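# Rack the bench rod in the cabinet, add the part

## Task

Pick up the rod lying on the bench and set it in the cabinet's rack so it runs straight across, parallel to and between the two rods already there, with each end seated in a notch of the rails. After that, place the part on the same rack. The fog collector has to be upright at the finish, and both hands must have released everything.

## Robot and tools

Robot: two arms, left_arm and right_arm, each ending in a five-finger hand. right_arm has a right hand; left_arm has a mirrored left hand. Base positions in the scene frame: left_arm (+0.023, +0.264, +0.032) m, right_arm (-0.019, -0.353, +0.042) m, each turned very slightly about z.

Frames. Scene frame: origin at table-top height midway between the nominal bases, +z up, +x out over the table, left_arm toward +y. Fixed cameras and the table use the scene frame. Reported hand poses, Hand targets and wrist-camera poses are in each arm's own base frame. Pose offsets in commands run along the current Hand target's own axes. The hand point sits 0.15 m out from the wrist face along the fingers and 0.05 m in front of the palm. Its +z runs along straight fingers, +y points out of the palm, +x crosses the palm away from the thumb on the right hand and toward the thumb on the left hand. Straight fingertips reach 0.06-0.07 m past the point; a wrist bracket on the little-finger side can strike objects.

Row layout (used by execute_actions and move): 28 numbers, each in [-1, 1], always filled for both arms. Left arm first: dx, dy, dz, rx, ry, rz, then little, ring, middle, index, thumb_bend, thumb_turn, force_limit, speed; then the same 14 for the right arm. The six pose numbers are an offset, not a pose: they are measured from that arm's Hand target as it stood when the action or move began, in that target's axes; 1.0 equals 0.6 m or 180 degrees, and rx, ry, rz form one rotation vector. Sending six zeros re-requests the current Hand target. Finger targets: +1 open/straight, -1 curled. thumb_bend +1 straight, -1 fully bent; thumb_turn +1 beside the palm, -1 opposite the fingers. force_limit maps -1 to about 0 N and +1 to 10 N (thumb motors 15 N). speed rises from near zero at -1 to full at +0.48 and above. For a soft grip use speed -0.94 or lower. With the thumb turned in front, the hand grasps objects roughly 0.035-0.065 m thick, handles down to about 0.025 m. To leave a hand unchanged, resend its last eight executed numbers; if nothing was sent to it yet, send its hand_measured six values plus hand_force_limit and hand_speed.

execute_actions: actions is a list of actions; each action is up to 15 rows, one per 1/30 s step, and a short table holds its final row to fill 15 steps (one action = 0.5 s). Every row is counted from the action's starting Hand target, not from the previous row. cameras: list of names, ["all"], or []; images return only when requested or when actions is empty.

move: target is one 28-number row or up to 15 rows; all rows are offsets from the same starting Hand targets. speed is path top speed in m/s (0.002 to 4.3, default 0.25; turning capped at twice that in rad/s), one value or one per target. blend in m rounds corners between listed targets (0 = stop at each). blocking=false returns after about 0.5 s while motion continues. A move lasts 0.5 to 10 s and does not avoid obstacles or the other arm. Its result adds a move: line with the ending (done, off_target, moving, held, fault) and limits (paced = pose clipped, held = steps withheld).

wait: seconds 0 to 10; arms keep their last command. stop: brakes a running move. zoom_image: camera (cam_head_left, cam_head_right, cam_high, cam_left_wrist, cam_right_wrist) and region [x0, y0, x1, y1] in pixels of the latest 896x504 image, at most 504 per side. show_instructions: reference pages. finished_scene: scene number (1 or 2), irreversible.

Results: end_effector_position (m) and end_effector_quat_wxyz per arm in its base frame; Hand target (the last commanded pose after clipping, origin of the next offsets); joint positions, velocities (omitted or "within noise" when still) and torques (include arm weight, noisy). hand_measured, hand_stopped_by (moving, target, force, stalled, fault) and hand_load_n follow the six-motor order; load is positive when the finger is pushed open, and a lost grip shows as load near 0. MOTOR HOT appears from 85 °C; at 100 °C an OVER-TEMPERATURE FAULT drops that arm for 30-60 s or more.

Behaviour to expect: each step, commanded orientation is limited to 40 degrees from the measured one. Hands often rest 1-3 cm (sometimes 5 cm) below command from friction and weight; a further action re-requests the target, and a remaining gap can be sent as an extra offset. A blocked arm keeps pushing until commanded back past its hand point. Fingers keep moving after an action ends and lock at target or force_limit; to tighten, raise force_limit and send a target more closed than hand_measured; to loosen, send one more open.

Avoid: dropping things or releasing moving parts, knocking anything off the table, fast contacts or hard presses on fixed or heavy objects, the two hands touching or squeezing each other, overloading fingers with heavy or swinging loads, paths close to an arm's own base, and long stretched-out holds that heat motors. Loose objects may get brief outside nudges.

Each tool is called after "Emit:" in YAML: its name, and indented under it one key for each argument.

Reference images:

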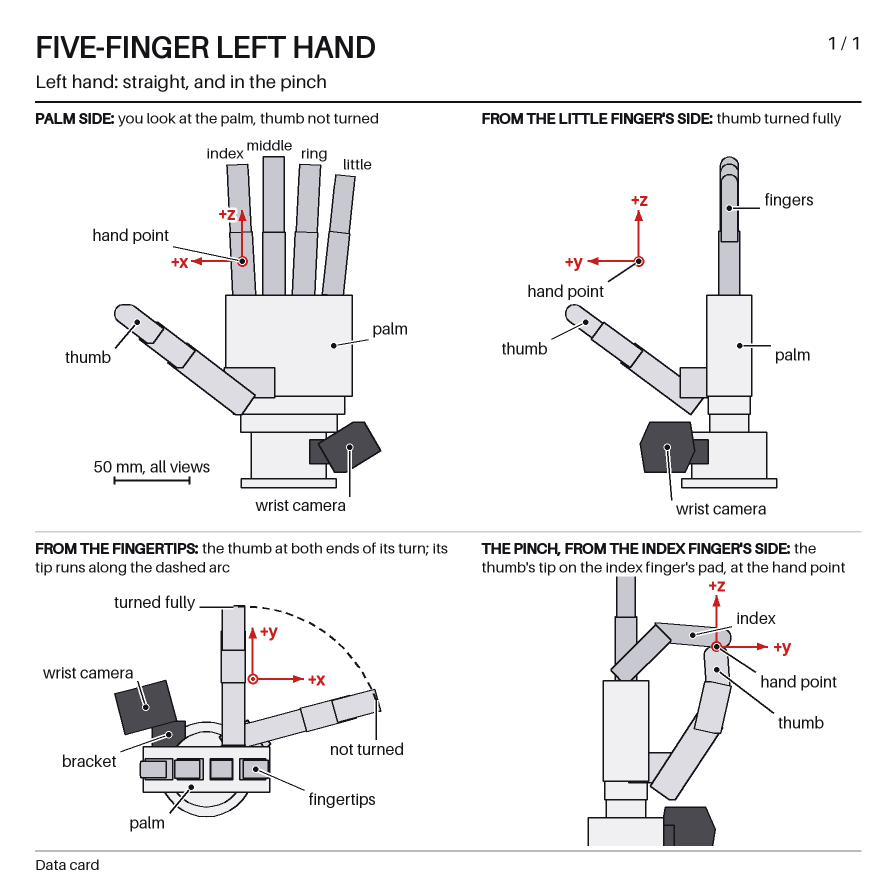

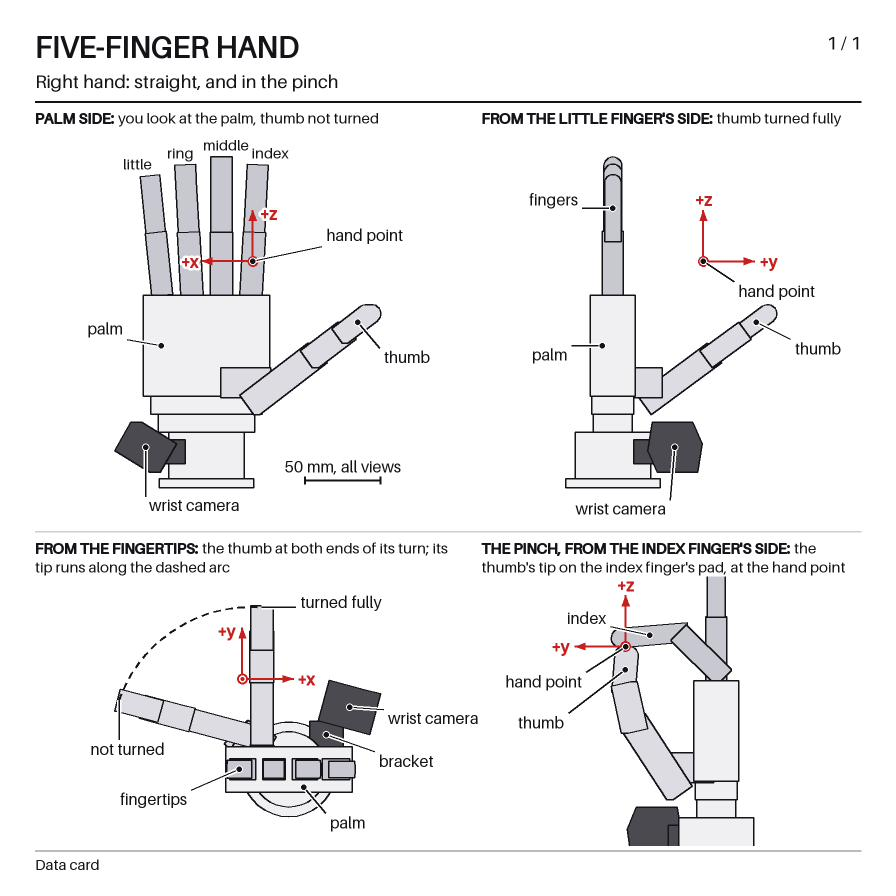

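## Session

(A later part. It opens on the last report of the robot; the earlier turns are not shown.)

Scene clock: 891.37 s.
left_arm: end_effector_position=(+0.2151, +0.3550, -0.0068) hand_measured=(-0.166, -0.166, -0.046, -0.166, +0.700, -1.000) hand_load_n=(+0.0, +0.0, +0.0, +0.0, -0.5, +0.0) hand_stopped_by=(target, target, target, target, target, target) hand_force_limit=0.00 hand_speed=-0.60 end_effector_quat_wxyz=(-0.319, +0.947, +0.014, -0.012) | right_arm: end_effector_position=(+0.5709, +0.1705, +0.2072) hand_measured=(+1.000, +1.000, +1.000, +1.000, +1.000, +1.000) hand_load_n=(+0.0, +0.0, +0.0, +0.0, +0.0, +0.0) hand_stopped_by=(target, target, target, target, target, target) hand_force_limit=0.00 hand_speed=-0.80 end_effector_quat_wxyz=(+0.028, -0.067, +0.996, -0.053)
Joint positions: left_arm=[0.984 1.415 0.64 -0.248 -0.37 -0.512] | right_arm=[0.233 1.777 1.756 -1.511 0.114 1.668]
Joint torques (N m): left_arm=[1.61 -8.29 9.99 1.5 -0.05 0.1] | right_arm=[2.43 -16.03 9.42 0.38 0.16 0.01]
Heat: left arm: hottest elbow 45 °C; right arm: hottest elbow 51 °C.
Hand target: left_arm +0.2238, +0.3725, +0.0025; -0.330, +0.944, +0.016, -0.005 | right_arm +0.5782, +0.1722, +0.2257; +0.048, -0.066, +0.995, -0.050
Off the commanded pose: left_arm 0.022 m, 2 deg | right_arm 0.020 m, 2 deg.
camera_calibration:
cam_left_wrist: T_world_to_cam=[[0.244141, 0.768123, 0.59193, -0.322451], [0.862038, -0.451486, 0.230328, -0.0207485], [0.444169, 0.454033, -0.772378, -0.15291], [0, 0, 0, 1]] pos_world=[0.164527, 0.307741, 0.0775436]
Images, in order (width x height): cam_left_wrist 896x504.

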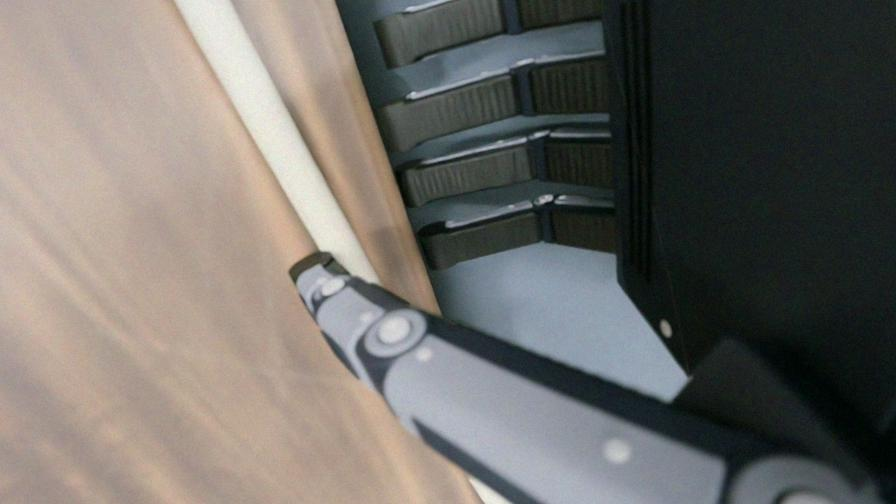

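Emit:
execute_actions:
  actions:
    - [[0.0001,-0.0029,0.0023,0,0,0,-0.194,-0.194,-0.07,-0.194,0.7,-1,0,-0.6,0,0,0,0,0,0,1,1,1,1,1,1,0,-0.8]]
    - [[0.0001,-0.0029,0.0023,0,0,0,-0.221,-0.221,-0.09,-0.221,0.62,-1,0,-0.7,0,0,0,0,0,0,1,1,1,1,1,1,0,-0.8]]
    - [[0.0001,-0.0029,0.0023,0,0,0,-0.235,-0.235,-0.11,-0.235,0.56,-1,0,-0.7,0,0,0,0,0,0,1,1,1,1,1,1,0,-0.8]]
  cameras: ["cam_left_wrist"]

Scene clock: 917.37 s.
left_arm: end_effector_position=(+0.2149, +0.3600, -0.0073) hand_measured=(-0.234, -0.234, -0.110, -0.234, +0.560, -1.000) hand_load_n=(+0.0, +0.0, +0.0, +0.0, +0.0, +0.0) hand_stopped_by=(target, target, target, target, target, target) hand_force_limit=0.00 hand_speed=-0.70 end_effector_quat_wxyz=(-0.318, +0.948, +0.014, -0.013) | right_arm: end_effector_position=(+0.5709, +0.1705, +0.2072) hand_measured=(+1.000, +1.000, +1.000, +1.000, +1.000, +1.000) hand_load_n=(+0.0, +0.0, +0.0, +0.0, +0.0, +0.0) hand_stopped_by=(target, target, target, target, target, target) hand_force_limit=0.00 hand_speed=-0.80 end_effector_quat_wxyz=(+0.028, -0.067, +0.996, -0.053)
Joint positions: left_arm=[0.994 1.428 0.652 -0.248 -0.364 -0.504] | right_arm=[0.233 1.777 1.756 -1.511 0.114 1.668]
Joint torques (N m): left_arm=[1.44 -7.88 10.09 1.58 -0.06 0.1] | right_arm=[2.84 -15.79 9.13 0.06 0.16 0.05]
Heat: left arm: hottest elbow 46 °C; right arm: hottest elbow 51 °C.
Hand target: left_arm +0.2238, +0.3791, +0.0025; -0.330, +0.944, +0.016, -0.005 | right_arm +0.5782, +0.1722, +0.2257; +0.048, -0.066, +0.995, -0.050
Off the commanded pose: left_arm 0.023 m, 2 deg | right_arm 0.020 m, 2 deg.
camera_calibration:
cam_left_wrist: T_world_to_cam=[[0.244397, 0.770088, 0.589266, -0.326751], [0.862281, -0.450572, 0.231204, -0.0185932], [0.443554, 0.451608, -0.774151, -0.154511], [0, 0, 0, 1]] pos_world=[0.164424, 0.313028, 0.077228]
Images, in order (width x height): cam_left_wrist 896x504.

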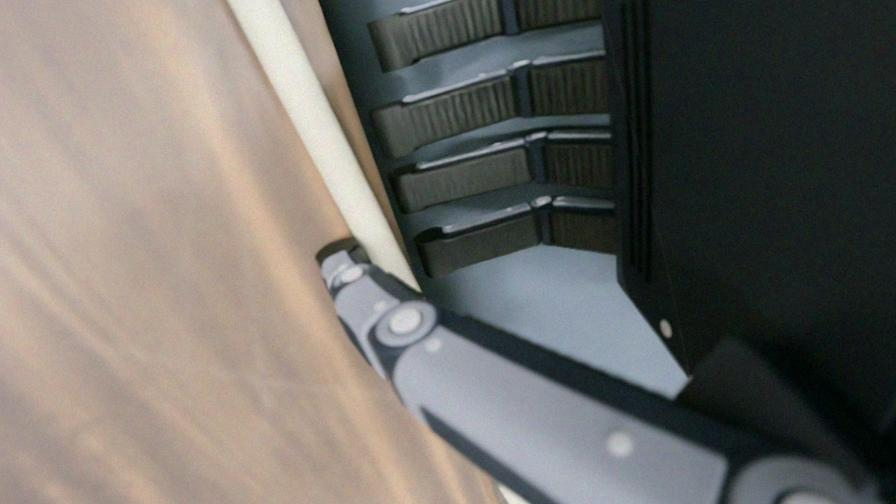

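Emit:
execute_actions:
  actions:
    - [[0.0001,-0.0029,0.0023,0,0,0,-0.235,-0.235,-0.11,-0.235,0.5,-1,0,-0.8,0,0,0,0,0,0,1,1,1,1,1,1,0,-0.8]]
    - [[0,0.0031,0.0039,0,0,0,-0.235,-0.235,-0.11,-0.235,0.5,-1,0,-0.7,0,0,0,0,0,0,1,1,1,1,1,1,0,-0.8]]
  cameras: ["cam_left_wrist"]

Scene clock: 937.87 s.
left_arm: end_effector_position=(+0.2137, +0.3597, -0.0109) hand_measured=(-0.234, -0.234, -0.110, -0.234, +0.500, -1.000) hand_load_n=(+0.0, +0.0, +0.0, +0.0, +0.5, +0.0) hand_stopped_by=(target, target, target, target, target, target) hand_force_limit=0.00 hand_speed=-0.70 end_effector_quat_wxyz=(-0.314, +0.949, +0.013, -0.015) | right_arm: end_effector_position=(+0.5709, +0.1705, +0.2072) hand_measured=(+1.000, +1.000, +1.000, +1.000, +1.000, +1.000) hand_load_n=(+0.0, -0.5, +0.0, +0.0, +0.0, +0.0) hand_stopped_by=(target, target, target, target, target, target) hand_force_limit=0.00 hand_speed=-0.80 end_effector_quat_wxyz=(+0.028, -0.067, +0.996, -0.053)
Joint positions: left_arm=[0.996 1.437 0.653 -0.246 -0.362 -0.501] | right_arm=[0.233 1.777 1.756 -1.511 0.114 1.668]
Joint torques (N m): left_arm=[1.9 -8.18 10.02 1.89 -0.1 0.06] | right_arm=[2.32 -15.62 9.25 0.23 0.15 0.02]
Heat: left arm: hottest elbow 46 °C; right arm: hottest elbow 51 °C.
Hand target: left_arm +0.2237, +0.3813, -0.0005; -0.330, +0.944, +0.016, -0.005 | right_arm +0.5782, +0.1722, +0.2257; +0.048, -0.066, +0.995, -0.050
Off the commanded pose: left_arm 0.026 m, 2 deg | right_arm 0.020 m, 2 deg.
camera_calibration:
cam_left_wrist: T_world_to_cam=[[0.247755, 0.774235, 0.58239, -0.32644], [0.862812, -0.449742, 0.230842, -0.0173665], [0.440652, 0.4453, -0.779445, -0.153748], [0, 0, 0, 1]] pos_world=[0.16361, 0.313395, 0.0742859]
Images, in order (width x height): cam_left_wrist 896x504.

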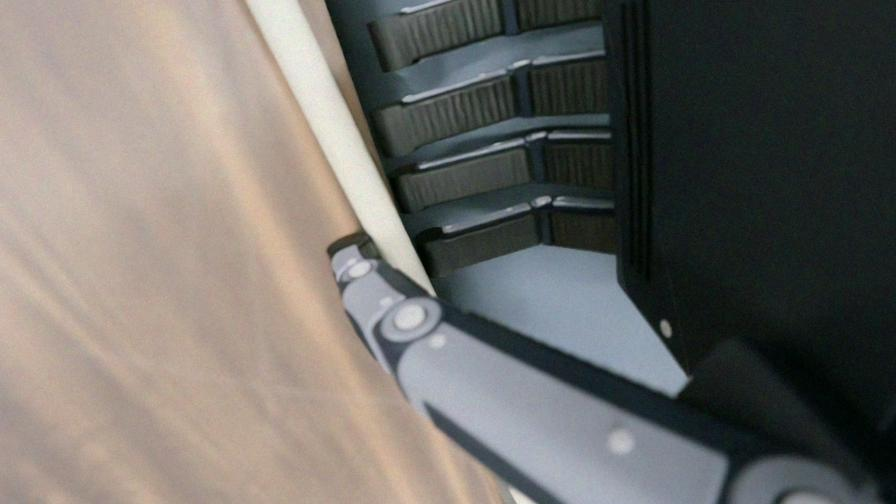

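Emit:
execute_actions:
  actions:
    - [[0.0001,-0.0039,0.0031,0,0,0,-0.235,-0.235,-0.11,-0.235,0.5,-1,0,-0.8,0,0,0,0,0,0,1,1,1,1,1,1,0,-0.8]]
    - [[0,0.0036,0.0045,0,0,0,-0.235,-0.235,-0.11,-0.235,0.5,-1,0,-0.7,0,0,0,0,0,0,1,1,1,1,1,1,0,-0.8]]
  cameras: ["cam_left_wrist"]

Scene clock: 949.23 s.
left_arm: end_effector_position=(+0.2138, +0.3600, -0.0111) hand_measured=(-0.234, -0.234, -0.110, -0.234, +0.500, -1.000) hand_load_n=(+0.0, +0.0, +0.0, +0.0, +0.5, -0.5) hand_stopped_by=(target, target, target, target, target, target) hand_force_limit=0.00 hand_speed=-0.70 end_effector_quat_wxyz=(-0.314, +0.949, +0.014, -0.014) | right_arm: end_effector_position=(+0.5709, +0.1705, +0.2072) hand_measured=(+1.000, +1.000, +1.000, +1.000, +1.000, +1.000) hand_load_n=(+0.0, +0.0, +0.0, +0.0, +0.0, +0.0) hand_stopped_by=(target, target, target, target, target, target) hand_force_limit=0.00 hand_speed=-0.80 end_effector_quat_wxyz=(+0.028, -0.067, +0.996, -0.053)
Joint positions: left_arm=[0.997 1.439 0.653 -0.245 -0.36 -0.501] | right_arm=[0.233 1.777 1.756 -1.511 0.114 1.668]
Joint torques (N m): left_arm=[1.73 -7.3 10.26 2.26 -0.1 0.09] | right_arm=[3.84 -15.85 9.24 0.12 0.14 0]
Heat: left arm: hottest elbow 47 °C; right arm: hottest elbow 51 °C.
Hand target: left_arm +0.2237, +0.3843, -0.0040; -0.330, +0.944, +0.016, -0.005 | right_arm +0.5782, +0.1722, +0.2257; +0.048, -0.066, +0.995, -0.050
Off the commanded pose: left_arm 0.027 m, 2 deg | right_arm 0.020 m, 2 deg.
camera_calibration:
cam_left_wrist: T_world_to_cam=[[0.24668, 0.774668, 0.58227, -0.326449], [0.862555, -0.449398, 0.232467, -0.0173543], [0.441756, 0.444895, -0.779051, -0.154199], [0, 0, 0, 1]] pos_world=[0.163616, 0.313693, 0.0739866]
Images, in order (width x height): cam_left_wrist 896x504.

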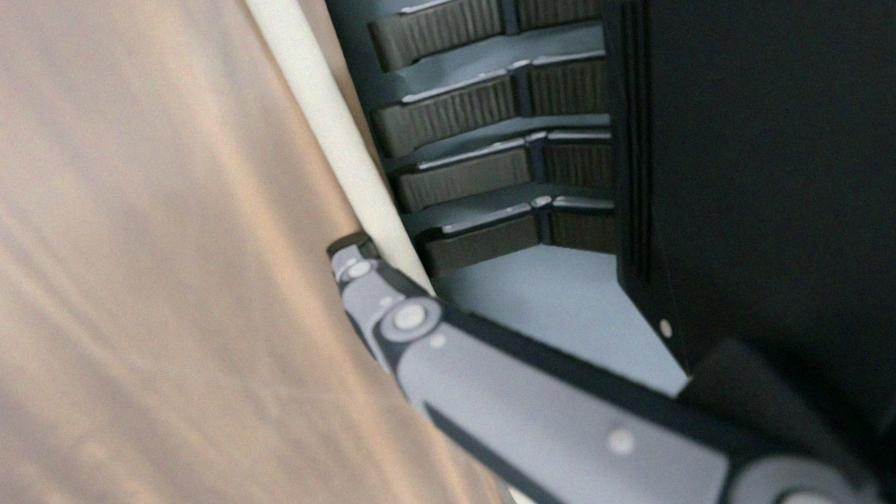

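Emit:
execute_actions:
  actions:
    - [[0,0,0,0,0,0,-0.235,-0.235,-0.11,-0.235,0.4,-1,-0.4,-0.85,0,0,0,0,0,0,1,1,1,1,1,1,0,-0.8]]
    - [[0,0,0,0,0,0,-0.235,-0.235,-0.11,-0.235,0.4,-1,-0.4,-0.85,0,0,0,0,0,0,1,1,1,1,1,1,0,-0.8]]
  cameras: ["cam_left_wrist"]

Scene clock: 965.53 s.
left_arm: end_effector_position=(+0.2143, +0.3595, -0.0114) hand_measured=(-0.234, -0.234, -0.110, -0.234, +0.402, -1.000) hand_load_n=(+0.0, +0.0, +0.0, +0.0, +2.0, +0.0) hand_stopped_by=(target, target, target, target, target, target) hand_force_limit=-0.40 hand_speed=-0.85 end_effector_quat_wxyz=(-0.313, +0.950, +0.012, -0.013) | right_arm: end_effector_position=(+0.5709, +0.1705, +0.2072) hand_measured=(+1.000, +1.000, +1.000, +1.000, +1.000, +1.000) hand_load_n=(+0.0, +0.0, +0.0, +0.0, +0.0, +0.0) hand_stopped_by=(target, target, target, target, target, target) hand_force_limit=0.00 hand_speed=-0.80 end_effector_quat_wxyz=(+0.028, -0.067, +0.996, -0.053)
Joint positions: left_arm=[0.997 1.439 0.653 -0.245 -0.356 -0.499] | right_arm=[0.233 1.777 1.756 -1.511 0.114 1.668]
Joint torques (N m): left_arm=[1.55 -7.41 10.3 2.36 -0.25 0.1] | right_arm=[3.66 -16.85 9.14 0.21 0.19 0.04]
Heat: left arm: hottest elbow 48 °C; right arm: hottest elbow 51 °C.
Hand target: left_arm +0.2237, +0.3843, -0.0039; -0.330, +0.944, +0.016, -0.005 | right_arm +0.5782, +0.1722, +0.2257; +0.048, -0.066, +0.995, -0.050
Off the commanded pose: left_arm 0.027 m, 2 deg | right_arm 0.020 m, 2 deg.
camera_calibration:
cam_left_wrist: T_world_to_cam=[[0.248899, 0.775002, 0.58088, -0.326677], [0.860571, -0.452139, 0.234494, -0.016446], [0.444372, 0.441523, -0.779481, -0.153867], [0, 0, 0, 1]] pos_world=[0.163837, 0.313675, 0.0736799]
Images, in order (width x height): cam_left_wrist 896x504.

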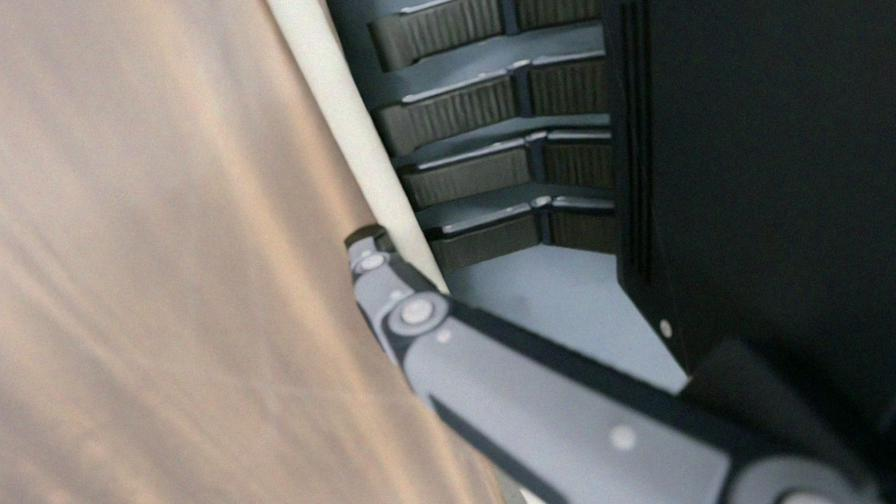

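Emit:
execute_actions:
  actions:
    - [[0,0,0,0,0,0,-0.235,-0.235,-0.11,-0.235,0.1,-1,-0.3,-0.85,0,0,0,0,0,0,1,1,1,1,1,1,0,-0.8]]
    - [[0,0,0,0,0,0,-0.235,-0.235,-0.11,-0.235,0.1,-1,-0.3,-0.85,0,0,0,0,0,0,1,1,1,1,1,1,0,-0.8]]
  cameras: ["cam_left_wrist"]

Scene clock: 973.73 s.
left_arm: end_effector_position=(+0.2144, +0.3596, -0.0117) hand_measured=(-0.234, -0.234, -0.110, -0.234, +0.356, -1.000) hand_load_n=(+0.0, +1.0, +0.0, +2.0, +4.5, +0.0) hand_stopped_by=(target, target, target, target, force, target) hand_force_limit=-0.30 hand_speed=-0.85 end_effector_quat_wxyz=(-0.313, +0.950, +0.012, -0.013) | right_arm: end_effector_position=(+0.5709, +0.1705, +0.2072) hand_measured=(+1.000, +1.000, +1.000, +1.000, +1.000, +1.000) hand_load_n=(+0.0, +0.0, +0.0, +0.0, +0.0, +0.0) hand_stopped_by=(target, target, target, target, target, target) hand_force_limit=0.00 hand_speed=-0.80 end_effector_quat_wxyz=(+0.028, -0.067, +0.996, -0.053)
Joint positions: left_arm=[0.997 1.44 0.653 -0.244 -0.356 -0.498] | right_arm=[0.233 1.777 1.756 -1.511 0.114 1.668]
Joint torques (N m): left_arm=[1.49 -7.24 10.15 2.29 -0.25 0.09] | right_arm=[2.43 -15.91 9.29 0.29 0.2 0.01]
Heat: left arm: hottest elbow 48 °C; right arm: hottest elbow 51 °C.
Hand target: left_arm +0.2237, +0.3844, -0.0039; -0.330, +0.944, +0.016, -0.005 | right_arm +0.5782, +0.1722, +0.2257; +0.048, -0.066, +0.995, -0.050
Off the commanded pose: left_arm 0.028 m, 2 deg | right_arm 0.020 m, 2 deg.
camera_calibration:
cam_left_wrist: T_world_to_cam=[[0.249277, 0.774948, 0.58079, -0.326623], [0.860325, -0.452556, 0.234591, -0.0163241], [0.444636, 0.44119, -0.779519, -0.154004], [0, 0, 0, 1]] pos_world=[0.163939, 0.313674, 0.0734795]
Images, in order (width x height): cam_left_wrist 896x504.

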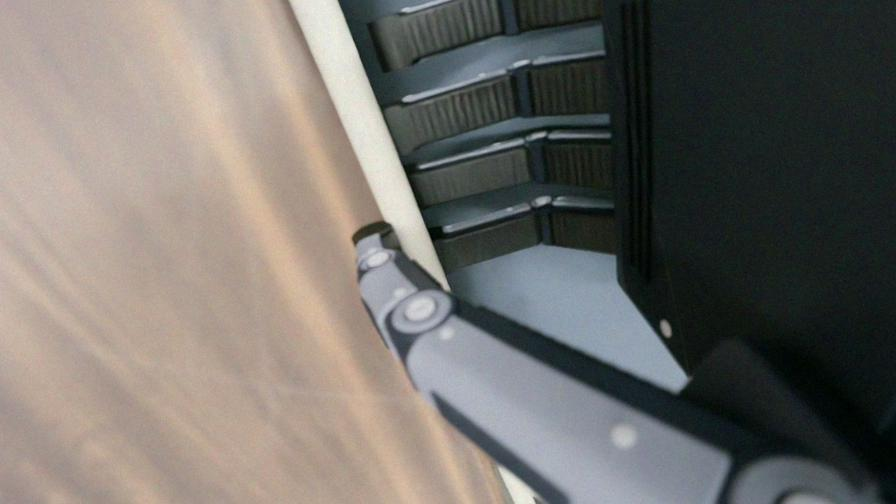

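Emit:
move:
  target: [-0.0003,-0.0129,-0.0323,0,0,0,-0.235,-0.235,-0.11,-0.235,0.1,-1,-0.3,-0.85,0,0,0,0,0,0,1,1,1,1,1,1,0,-0.8]
  speed: 0.03
  cameras: ["cam_left_wrist","cam_head_left"]

Scene clock: 985.03 s.
left_arm: end_effector_position=(+0.2138, +0.3589, -0.0043) hand_measured=(-0.234, -0.234, -0.110, -0.234, +0.356, -1.000) hand_load_n=(+0.0, +1.5, +0.0, +1.0, +2.5, +0.5) hand_stopped_by=(target, target, target, target, force, target) hand_force_limit=-0.30 hand_speed=-0.85 end_effector_quat_wxyz=(-0.311, +0.950, +0.011, -0.014) | right_arm: end_effector_position=(+0.5709, +0.1705, +0.2072) hand_measured=(+1.000, +1.000, +1.000, +1.000, +1.000, +1.000) hand_load_n=(+0.0, +0.0, +0.0, +0.0, +0.0, +0.0) hand_stopped_by=(target, target, target, target, target, target) hand_force_limit=0.00 hand_speed=-0.80 end_effector_quat_wxyz=(+0.028, -0.067, +0.996, -0.053)
Joint positions: left_arm=[0.997 1.421 0.662 -0.276 -0.357 -0.498] | right_arm=[0.233 1.777 1.756 -1.511 0.114 1.668]
Joint torques (N m): left_arm=[0.79 -10.34 10.39 0.79 -0.42 -0.02] | right_arm=[3.02 -15.79 8.87 0.35 0.18 0.03]
Heat: left arm: hottest elbow 48 °C; right arm: hottest elbow 51 °C.
Hand target: left_arm +0.2238, +0.3784, +0.0160; -0.330, +0.944, +0.016, -0.005 | right_arm +0.5782, +0.1722, +0.2257; +0.048, -0.066, +0.995, -0.050
Off the commanded pose: left_arm 0.030 m, 3 deg | right_arm 0.020 m, 2 deg.
move: off_target (left_arm, right_arm)
camera_calibration:
cam_left_wrist: T_world_to_cam=[[0.250592, 0.776877, 0.577638, -0.331167], [0.861169, -0.451467, 0.233593, -0.0183312], [0.442258, 0.438907, -0.782156, -0.146412], [0, 0, 0, 1]] pos_world=[0.163526, 0.313261, 0.0810597]
Images, in order (width x height): cam_head_left 896x504, cam_left_wrist 896x504.

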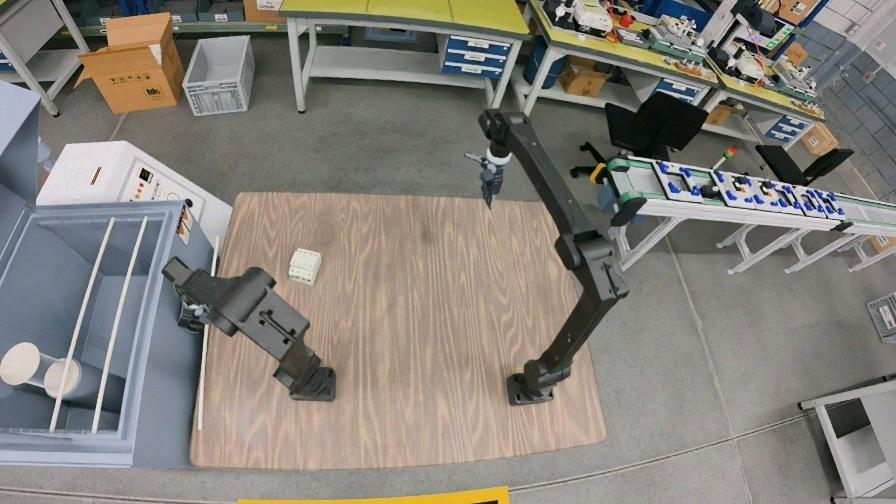

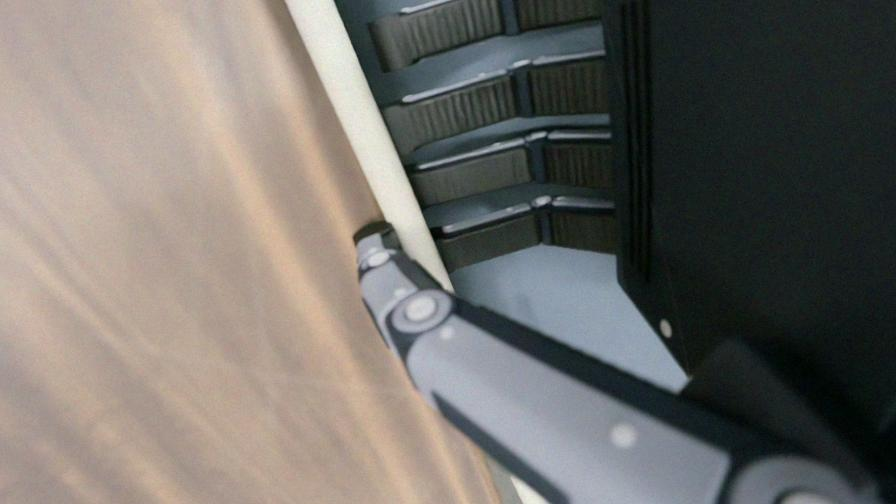

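Emit:
move:
  target: [-0.0002,-0.0168,-0.0292,0,0,0,-0.235,-0.235,-0.11,-0.235,0.1,-1,-0.3,-0.85,0,0,0,0,0,0,1,1,1,1,1,1,0,-0.8]
  speed: 0.03
  cameras: ["cam_left_wrist","cam_head_left"]

Scene clock: 990.40 s.
left_arm: end_effector_position=(+0.2122, +0.3575, +0.0147) hand_measured=(-0.234, -0.234, -0.110, -0.234, +0.356, -1.000) hand_load_n=(+0.0, +0.5, +0.0, +0.5, +0.5, +0.0) hand_stopped_by=(target, target, target, target, force, target) hand_force_limit=-0.30 hand_speed=-0.85 end_effector_quat_wxyz=(-0.311, +0.950, +0.012, -0.016) | right_arm: end_effector_position=(+0.5709, +0.1705, +0.2072) hand_measured=(+1.000, +1.000, +1.000, +1.000, +1.000, +1.000) hand_load_n=(+0.0, +0.0, +0.0, +0.0, +0.0, +0.0) hand_stopped_by=(target, target, target, target, target, target) hand_force_limit=0.00 hand_speed=-0.80 end_effector_quat_wxyz=(+0.028, -0.067, +0.996, -0.053)
Joint positions: left_arm=[0.997 1.373 0.681 -0.344 -0.36 -0.498] | right_arm=[0.233 1.777 1.756 -1.511 0.114 1.668]
Joint torques (N m): left_arm=[1.2 -10.23 10.85 0.81 -0.43 0] | right_arm=[3.72 -16.26 9.05 0.21 0.11 0.04]
Heat: left arm: hottest elbow 48 °C; right arm: hottest elbow 51 °C.
Hand target: left_arm +0.2236, +0.3752, +0.0359; -0.330, +0.944, +0.016, -0.005 | right_arm +0.5782, +0.1722, +0.2257; +0.048, -0.066, +0.995, -0.050
Off the commanded pose: left_arm 0.030 m, 3 deg | right_arm 0.020 m, 2 deg.
move: off_target (left_arm, right_arm)
camera_calibration:
cam_left_wrist: T_world_to_cam=[[0.251155, 0.777172, 0.576996, -0.340983], [0.86255, -0.450197, 0.230933, -0.022749], [0.439237, 0.439688, -0.783419, -0.129874], [0, 0, 0, 1]] pos_world=[0.162307, 0.311865, 0.100254]
Images, in order (width x height): cam_head_left 896x504, cam_left_wrist 896x504.

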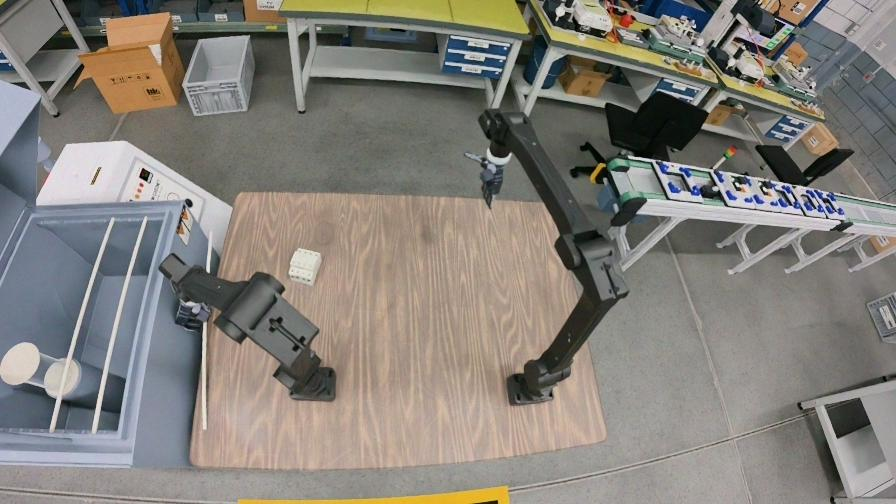

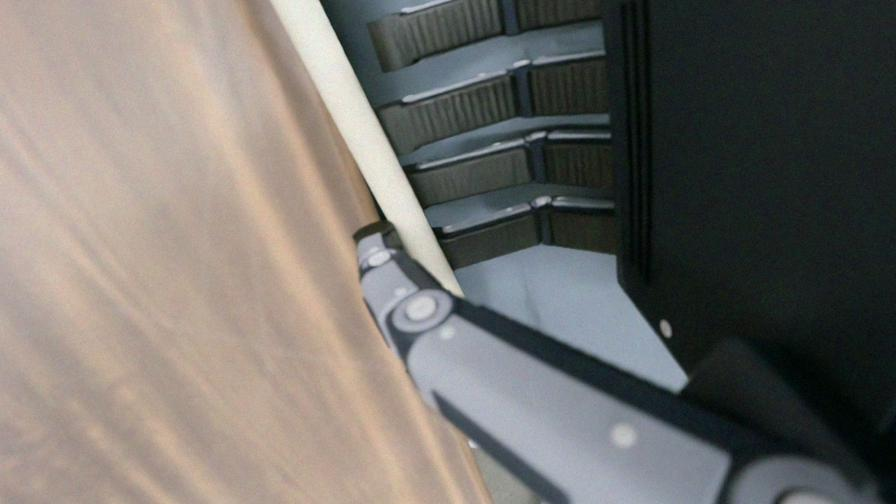

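Emit:
zoom_image:
  camera: "cam_left_wrist"
  region: [250, 0, 550, 320]

Emit:
zoom_image:
  camera: "cam_head_left"
  region: [150, 200, 350, 460]

Scaled by 1.575 from the camera's 896x504 image, which has a finer 1280x720 frame.

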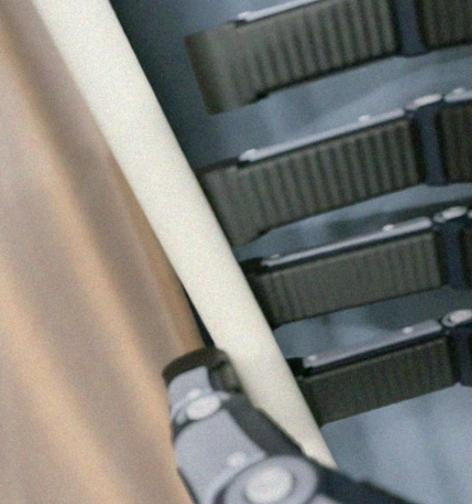

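Scaled by 1.938 from the camera's 896x504 image, which has a finer 1280x720 frame.

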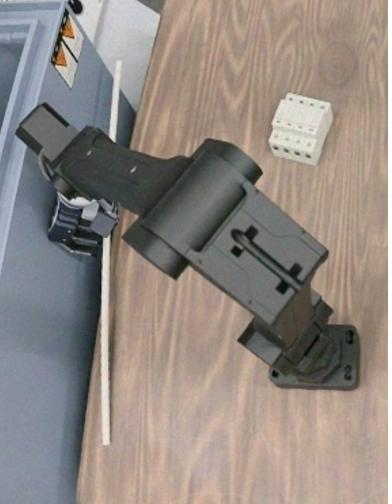

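Emit:
execute_actions:
  actions:
    - [[0,0,0,0,0,0,-0.235,-0.235,-0.11,-0.235,0.09,-1,-0.1,-0.85,0,0,0,0,0,0,1,1,1,1,1,1,0,-0.8]]
  cameras: ["cam_left_wrist","cam_head_left"]

Scene clock: 1039.00 s.
left_arm: end_effector_position=(+0.2121, +0.3575, +0.0147) hand_measured=(-0.234, -0.234, -0.110, -0.234, +0.320, -1.000) hand_load_n=(+0.0, +3.0, +0.0, +4.5, +7.0, +1.0) hand_stopped_by=(target, target, target, target, force, target) hand_force_limit=-0.10 hand_speed=-0.85 end_effector_quat_wxyz=(-0.311, +0.950, +0.012, -0.016) | right_arm: end_effector_position=(+0.5709, +0.1705, +0.2072) hand_measured=(+1.000, +1.000, +1.000, +1.000, +1.000, +1.000) hand_load_n=(+0.0, +0.0, +0.0, +0.0, -0.5, +0.0) hand_stopped_by=(target, target, target, target, target, target) hand_force_limit=0.00 hand_speed=-0.80 end_effector_quat_wxyz=(+0.028, -0.067, +0.996, -0.053)
Joint positions: left_arm=[0.997 1.373 0.681 -0.344 -0.36 -0.498] | right_arm=[0.233 1.777 1.756 -1.511 0.114 1.668]
Joint torques (N m): left_arm=[0.97 -9.88 10.92 0.85 -0.38 -0.05] | right_arm=[3.14 -16.79 9.07 0.24 0.15 0.05]
Heat: left arm: hottest elbow 48 °C; right arm: hottest elbow 51 °C.
Hand target: left_arm +0.2236, +0.3752, +0.0359; -0.330, +0.944, +0.016, -0.005 | right_arm +0.5782, +0.1722, +0.2257; +0.048, -0.066, +0.995, -0.050
Off the commanded pose: left_arm 0.030 m, 3 deg | right_arm 0.020 m, 2 deg.
camera_calibration:
cam_left_wrist: T_world_to_cam=[[0.251259, 0.777318, 0.576755, -0.340917], [0.862778, -0.449953, 0.230559, -0.0227802], [0.43873, 0.439681, -0.783707, -0.129673], [0, 0, 0, 1]] pos_world=[0.162204, 0.311765, 0.100252]
Images, in order (width x height): cam_head_left 896x504, cam_left_wrist 896x504.

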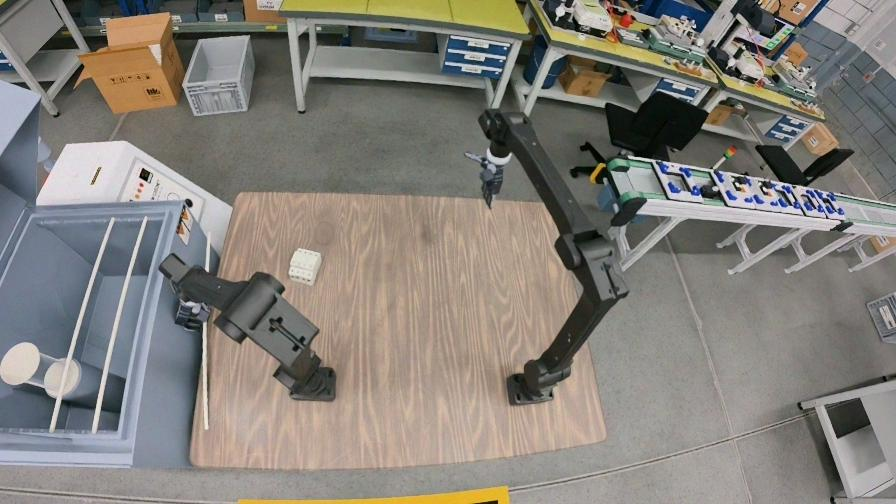

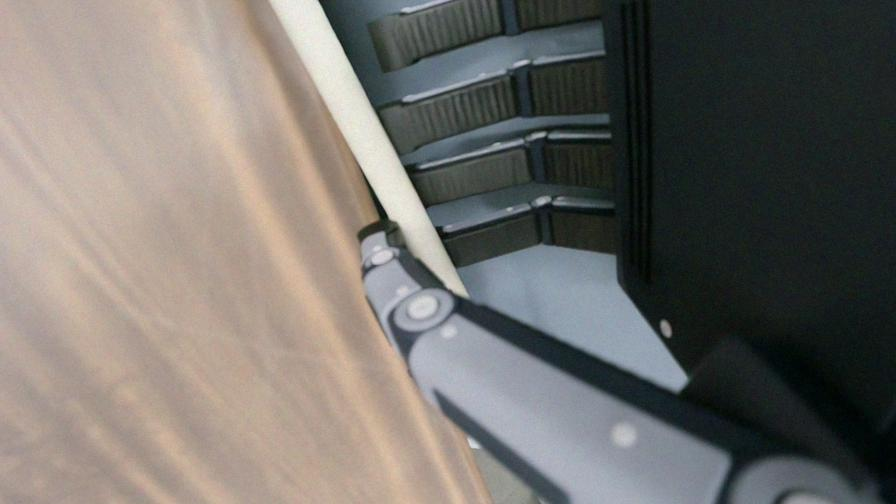

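Emit:
move:
  target: [0,-0.0156,-0.0196,0,0,0,-0.235,-0.235,-0.11,-0.235,0.09,-1,-0.1,-0.85,0,0,0,0,0,0,1,1,1,1,1,1,0,-0.8]
  speed: 0.03
  cameras: ["cam_left_wrist","cam_head_left","cam_head_right"]

Scene clock: 1043.77 s.
left_arm: end_effector_position=(+0.2121, +0.3574, +0.0286) hand_measured=(-0.234, -0.234, -0.110, -0.234, +0.318, -1.000) hand_load_n=(+0.0, +2.0, +0.0, +1.5, +3.0, +1.0) hand_stopped_by=(target, target, target, target, force, target) hand_force_limit=-0.10 hand_speed=-0.85 end_effector_quat_wxyz=(-0.311, +0.950, +0.012, -0.016) | right_arm: end_effector_position=(+0.5709, +0.1705, +0.2072) hand_measured=(+1.000, +1.000, +1.000, +1.000, +1.000, +1.000) hand_load_n=(+0.0, +0.0, +0.0, +0.0, +0.0, +0.0) hand_stopped_by=(target, target, target, target, target, target) hand_force_limit=0.00 hand_speed=-0.80 end_effector_quat_wxyz=(+0.028, -0.067, +0.996, -0.053)
Joint positions: left_arm=[0.997 1.344 0.7 -0.394 -0.36 -0.498] | right_arm=[0.233 1.777 1.756 -1.511 0.114 1.668]
Joint torques (N m): left_arm=[0.5 -9.35 11.21 0.84 -0.36 -0.04] | right_arm=[2.96 -15.85 9.29 0.29 0.14 0.01]
Heat: left arm: hottest elbow 49 °C; right arm: hottest elbow 51 °C.
Hand target: left_arm +0.2236, +0.3753, +0.0511; -0.330, +0.944, +0.016, -0.005 | right_arm +0.5782, +0.1722, +0.2257; +0.048, -0.066, +0.995, -0.050
Off the commanded pose: left_arm 0.031 m, 3 deg | right_arm 0.020 m, 2 deg.
move: off_target (left_arm, right_arm)
camera_calibration:
cam_left_wrist: T_world_to_cam=[[0.251663, 0.777876, 0.575825, -0.349195], [0.862909, -0.44976, 0.230444, -0.0260298], [0.43824, 0.43889, -0.784424, -0.118338], [0, 0, 0, 1]] pos_world=[0.162201, 0.311861, 0.114246]
Images, in order (width x height): cam_head_left 896x504, cam_head_right 896x504, cam_left_wrist 896x504.

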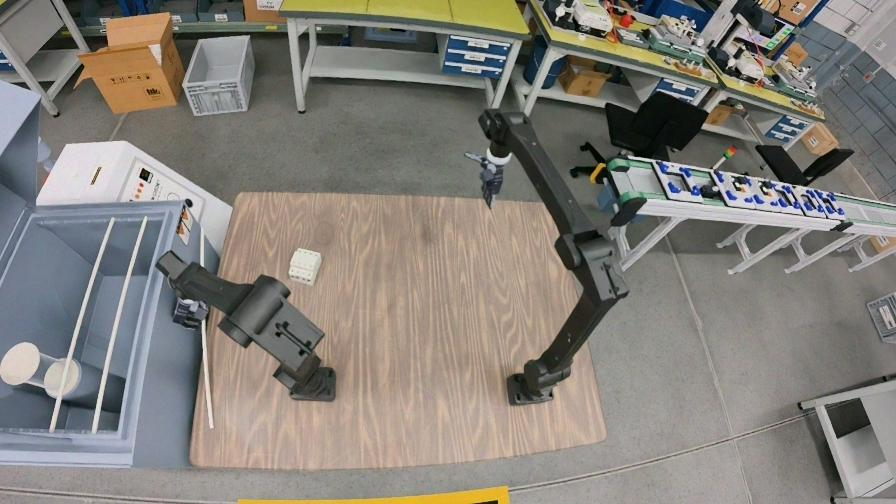

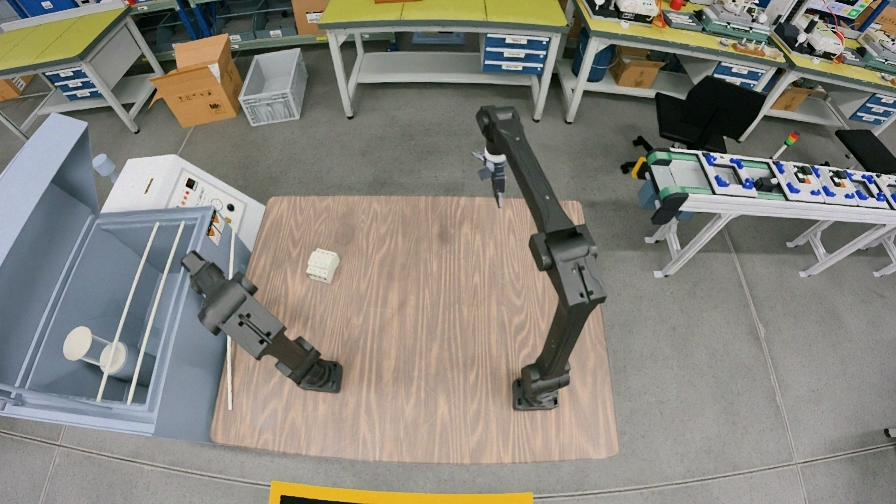

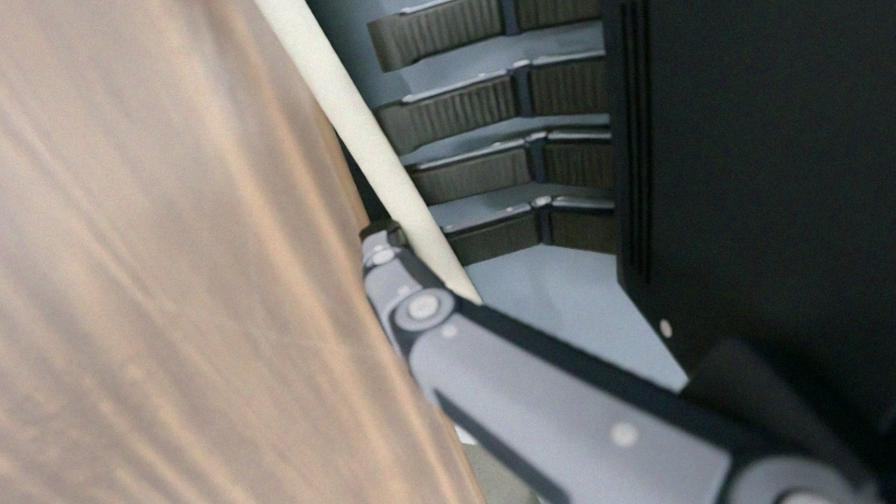

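Emit:
move:
  target: [-0.0194,0.0551,0.0266,0,0,0,-0.235,-0.235,-0.11,-0.235,0.09,-1,-0.1,-0.85,0,0,0,0,0,0,1,1,1,1,1,1,0,-0.8]
  speed: 0.04
  cameras: ["cam_left_wrist","cam_head_left"]

Scene clock: 1088.93 s.
left_arm: end_effector_position=(+0.2108, +0.3556, +0.0181) hand_measured=(-0.234, -0.234, -0.110, -0.234, +0.318, -1.000) hand_load_n=(+0.0, +0.5, +0.0, +2.0, +2.5, +0.5) hand_stopped_by=(target, target, target, target, force, target) hand_force_limit=-0.10 hand_speed=-0.85 end_effector_quat_wxyz=(-0.325, +0.946, +0.015, -0.007) | right_arm: end_effector_position=(+0.5709, +0.1705, +0.2072) hand_measured=(+1.000, +1.000, +1.000, +1.000, +1.000, +1.000) hand_load_n=(+0.0, +0.0, +0.0, +0.0, +0.0, +0.0) hand_stopped_by=(target, target, target, target, target, target) hand_force_limit=0.00 hand_speed=-0.80 end_effector_quat_wxyz=(+0.028, -0.067, +0.996, -0.053)
Joint positions: left_arm=[0.997 1.344 0.652 -0.31 -0.36 -0.498] | right_arm=[0.233 1.777 1.756 -1.511 0.114 1.668]
Joint torques (N m): left_arm=[0.62 -8.29 7.62 1.81 -0.37 -0.03] | right_arm=[3.78 -16.5 9.03 0.21 0.17 0.02]
Heat: left arm: hottest elbow 53 °C; right arm: hottest elbow 52 °C.
Hand target: left_arm +0.2125, +0.3590, +0.0179; -0.330, +0.944, +0.016, -0.005 | right_arm +0.5782, +0.1722, +0.2257; +0.048, -0.066, +0.995, -0.050
Off the commanded pose: left_arm 0.004 m, 1 deg | right_arm 0.020 m, 2 deg.
move: off_target (right_arm)
camera_calibration:
cam_left_wrist: T_world_to_cam=[[0.240143, 0.760109, 0.603793, -0.333156], [0.858394, -0.456732, 0.233572, -0.0201084], [0.453311, 0.462202, -0.762154, -0.137024], [0, 0, 0, 1]] pos_world=[0.159381, 0.307384, 0.10142]
Images, in order (width x height): cam_head_left 896x504, cam_left_wrist 896x504.

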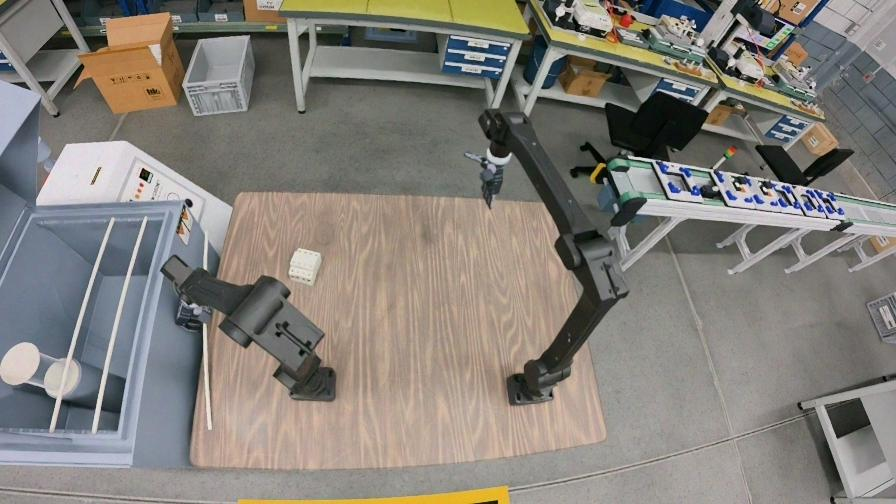

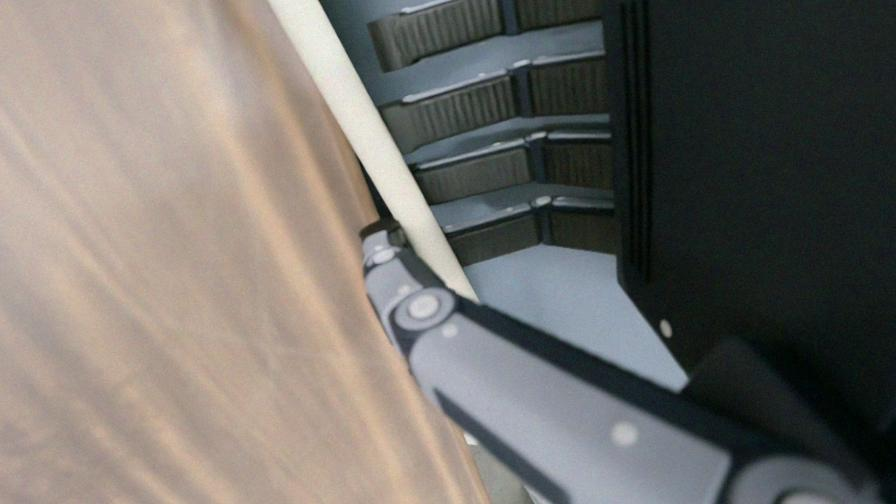

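Emit:
move:
  target: [0.0002,0.0255,0.0415,0,0,0,-0.235,-0.235,-0.11,-0.235,0.09,-1,-0.1,-0.85,0,0,0,0,0,0,1,1,1,1,1,1,0,-0.8]
  speed: 0.03
  cameras: ["cam_left_wrist","cam_head_left"]

Scene clock: 1095.87 s.
left_arm: end_effector_position=(+0.2131, +0.3591, -0.0090) hand_measured=(-0.234, -0.234, -0.110, -0.234, +0.318, -1.000) hand_load_n=(+0.0, +0.0, +0.0, +0.5, +0.5, +0.0) hand_stopped_by=(target, target, target, target, force, target) hand_force_limit=-0.10 hand_speed=-0.85 end_effector_quat_wxyz=(-0.327, +0.945, +0.015, -0.005) | right_arm: end_effector_position=(+0.5709, +0.1705, +0.2072) hand_measured=(+1.000, +1.000, +1.000, +1.000, +1.000, +1.000) hand_load_n=(-0.5, +0.0, +0.0, +0.0, +0.0, +0.0) hand_stopped_by=(target, target, target, target, target, target) hand_force_limit=0.00 hand_speed=-0.80 end_effector_quat_wxyz=(+0.028, -0.067, +0.996, -0.053)
Joint positions: left_arm=[0.997 1.419 0.626 -0.203 -0.36 -0.498] | right_arm=[0.233 1.777 1.756 -1.511 0.114 1.668]
Joint torques (N m): left_arm=[1.14 -8.41 6.97 1.95 -0.2 0] | right_arm=[3.08 -16.09 9.1 0.06 0.21 0.03]
Heat: left arm: hottest elbow 51 °C; right arm: hottest elbow 52 °C.
Hand target: left_arm +0.2126, +0.3626, -0.0109; -0.330, +0.944, +0.016, -0.005 | right_arm +0.5782, +0.1722, +0.2257; +0.048, -0.066, +0.995, -0.050
Off the commanded pose: left_arm 0.004 m, 0 deg | right_arm 0.020 m, 2 deg.
move: off_target (right_arm)
camera_calibration:
cam_left_wrist: T_world_to_cam=[[0.238223, 0.756946, 0.608508, -0.318421], [0.857601, -0.458005, 0.23399, -0.0134794], [0.455818, 0.466116, -0.758265, -0.162299], [0, 0, 0, 1]] pos_world=[0.161394, 0.310504, 0.0738505]
Images, in order (width x height): cam_head_left 896x504, cam_left_wrist 896x504.

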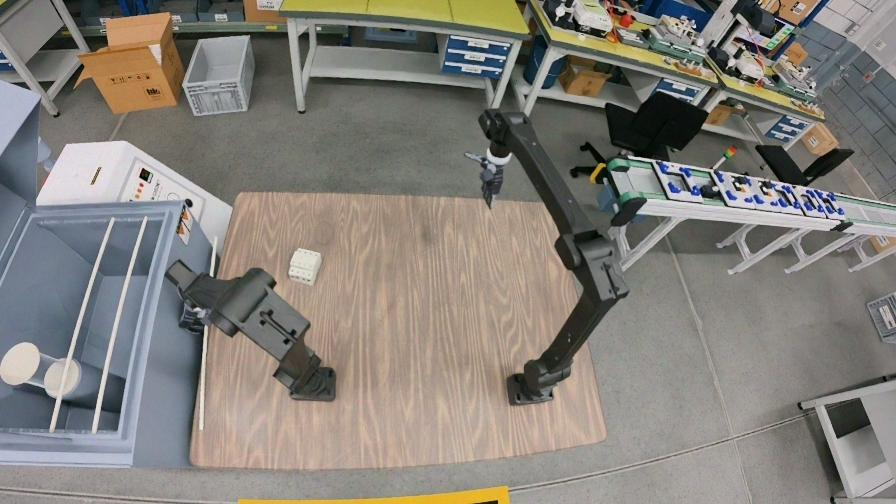

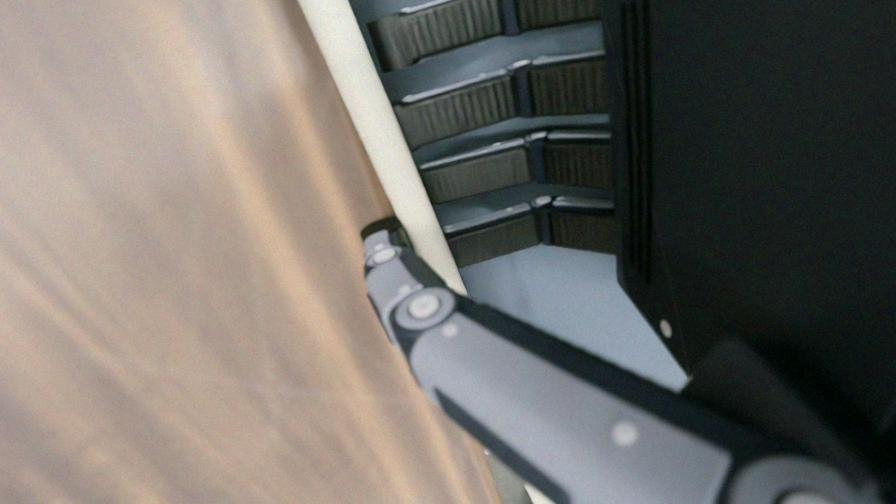

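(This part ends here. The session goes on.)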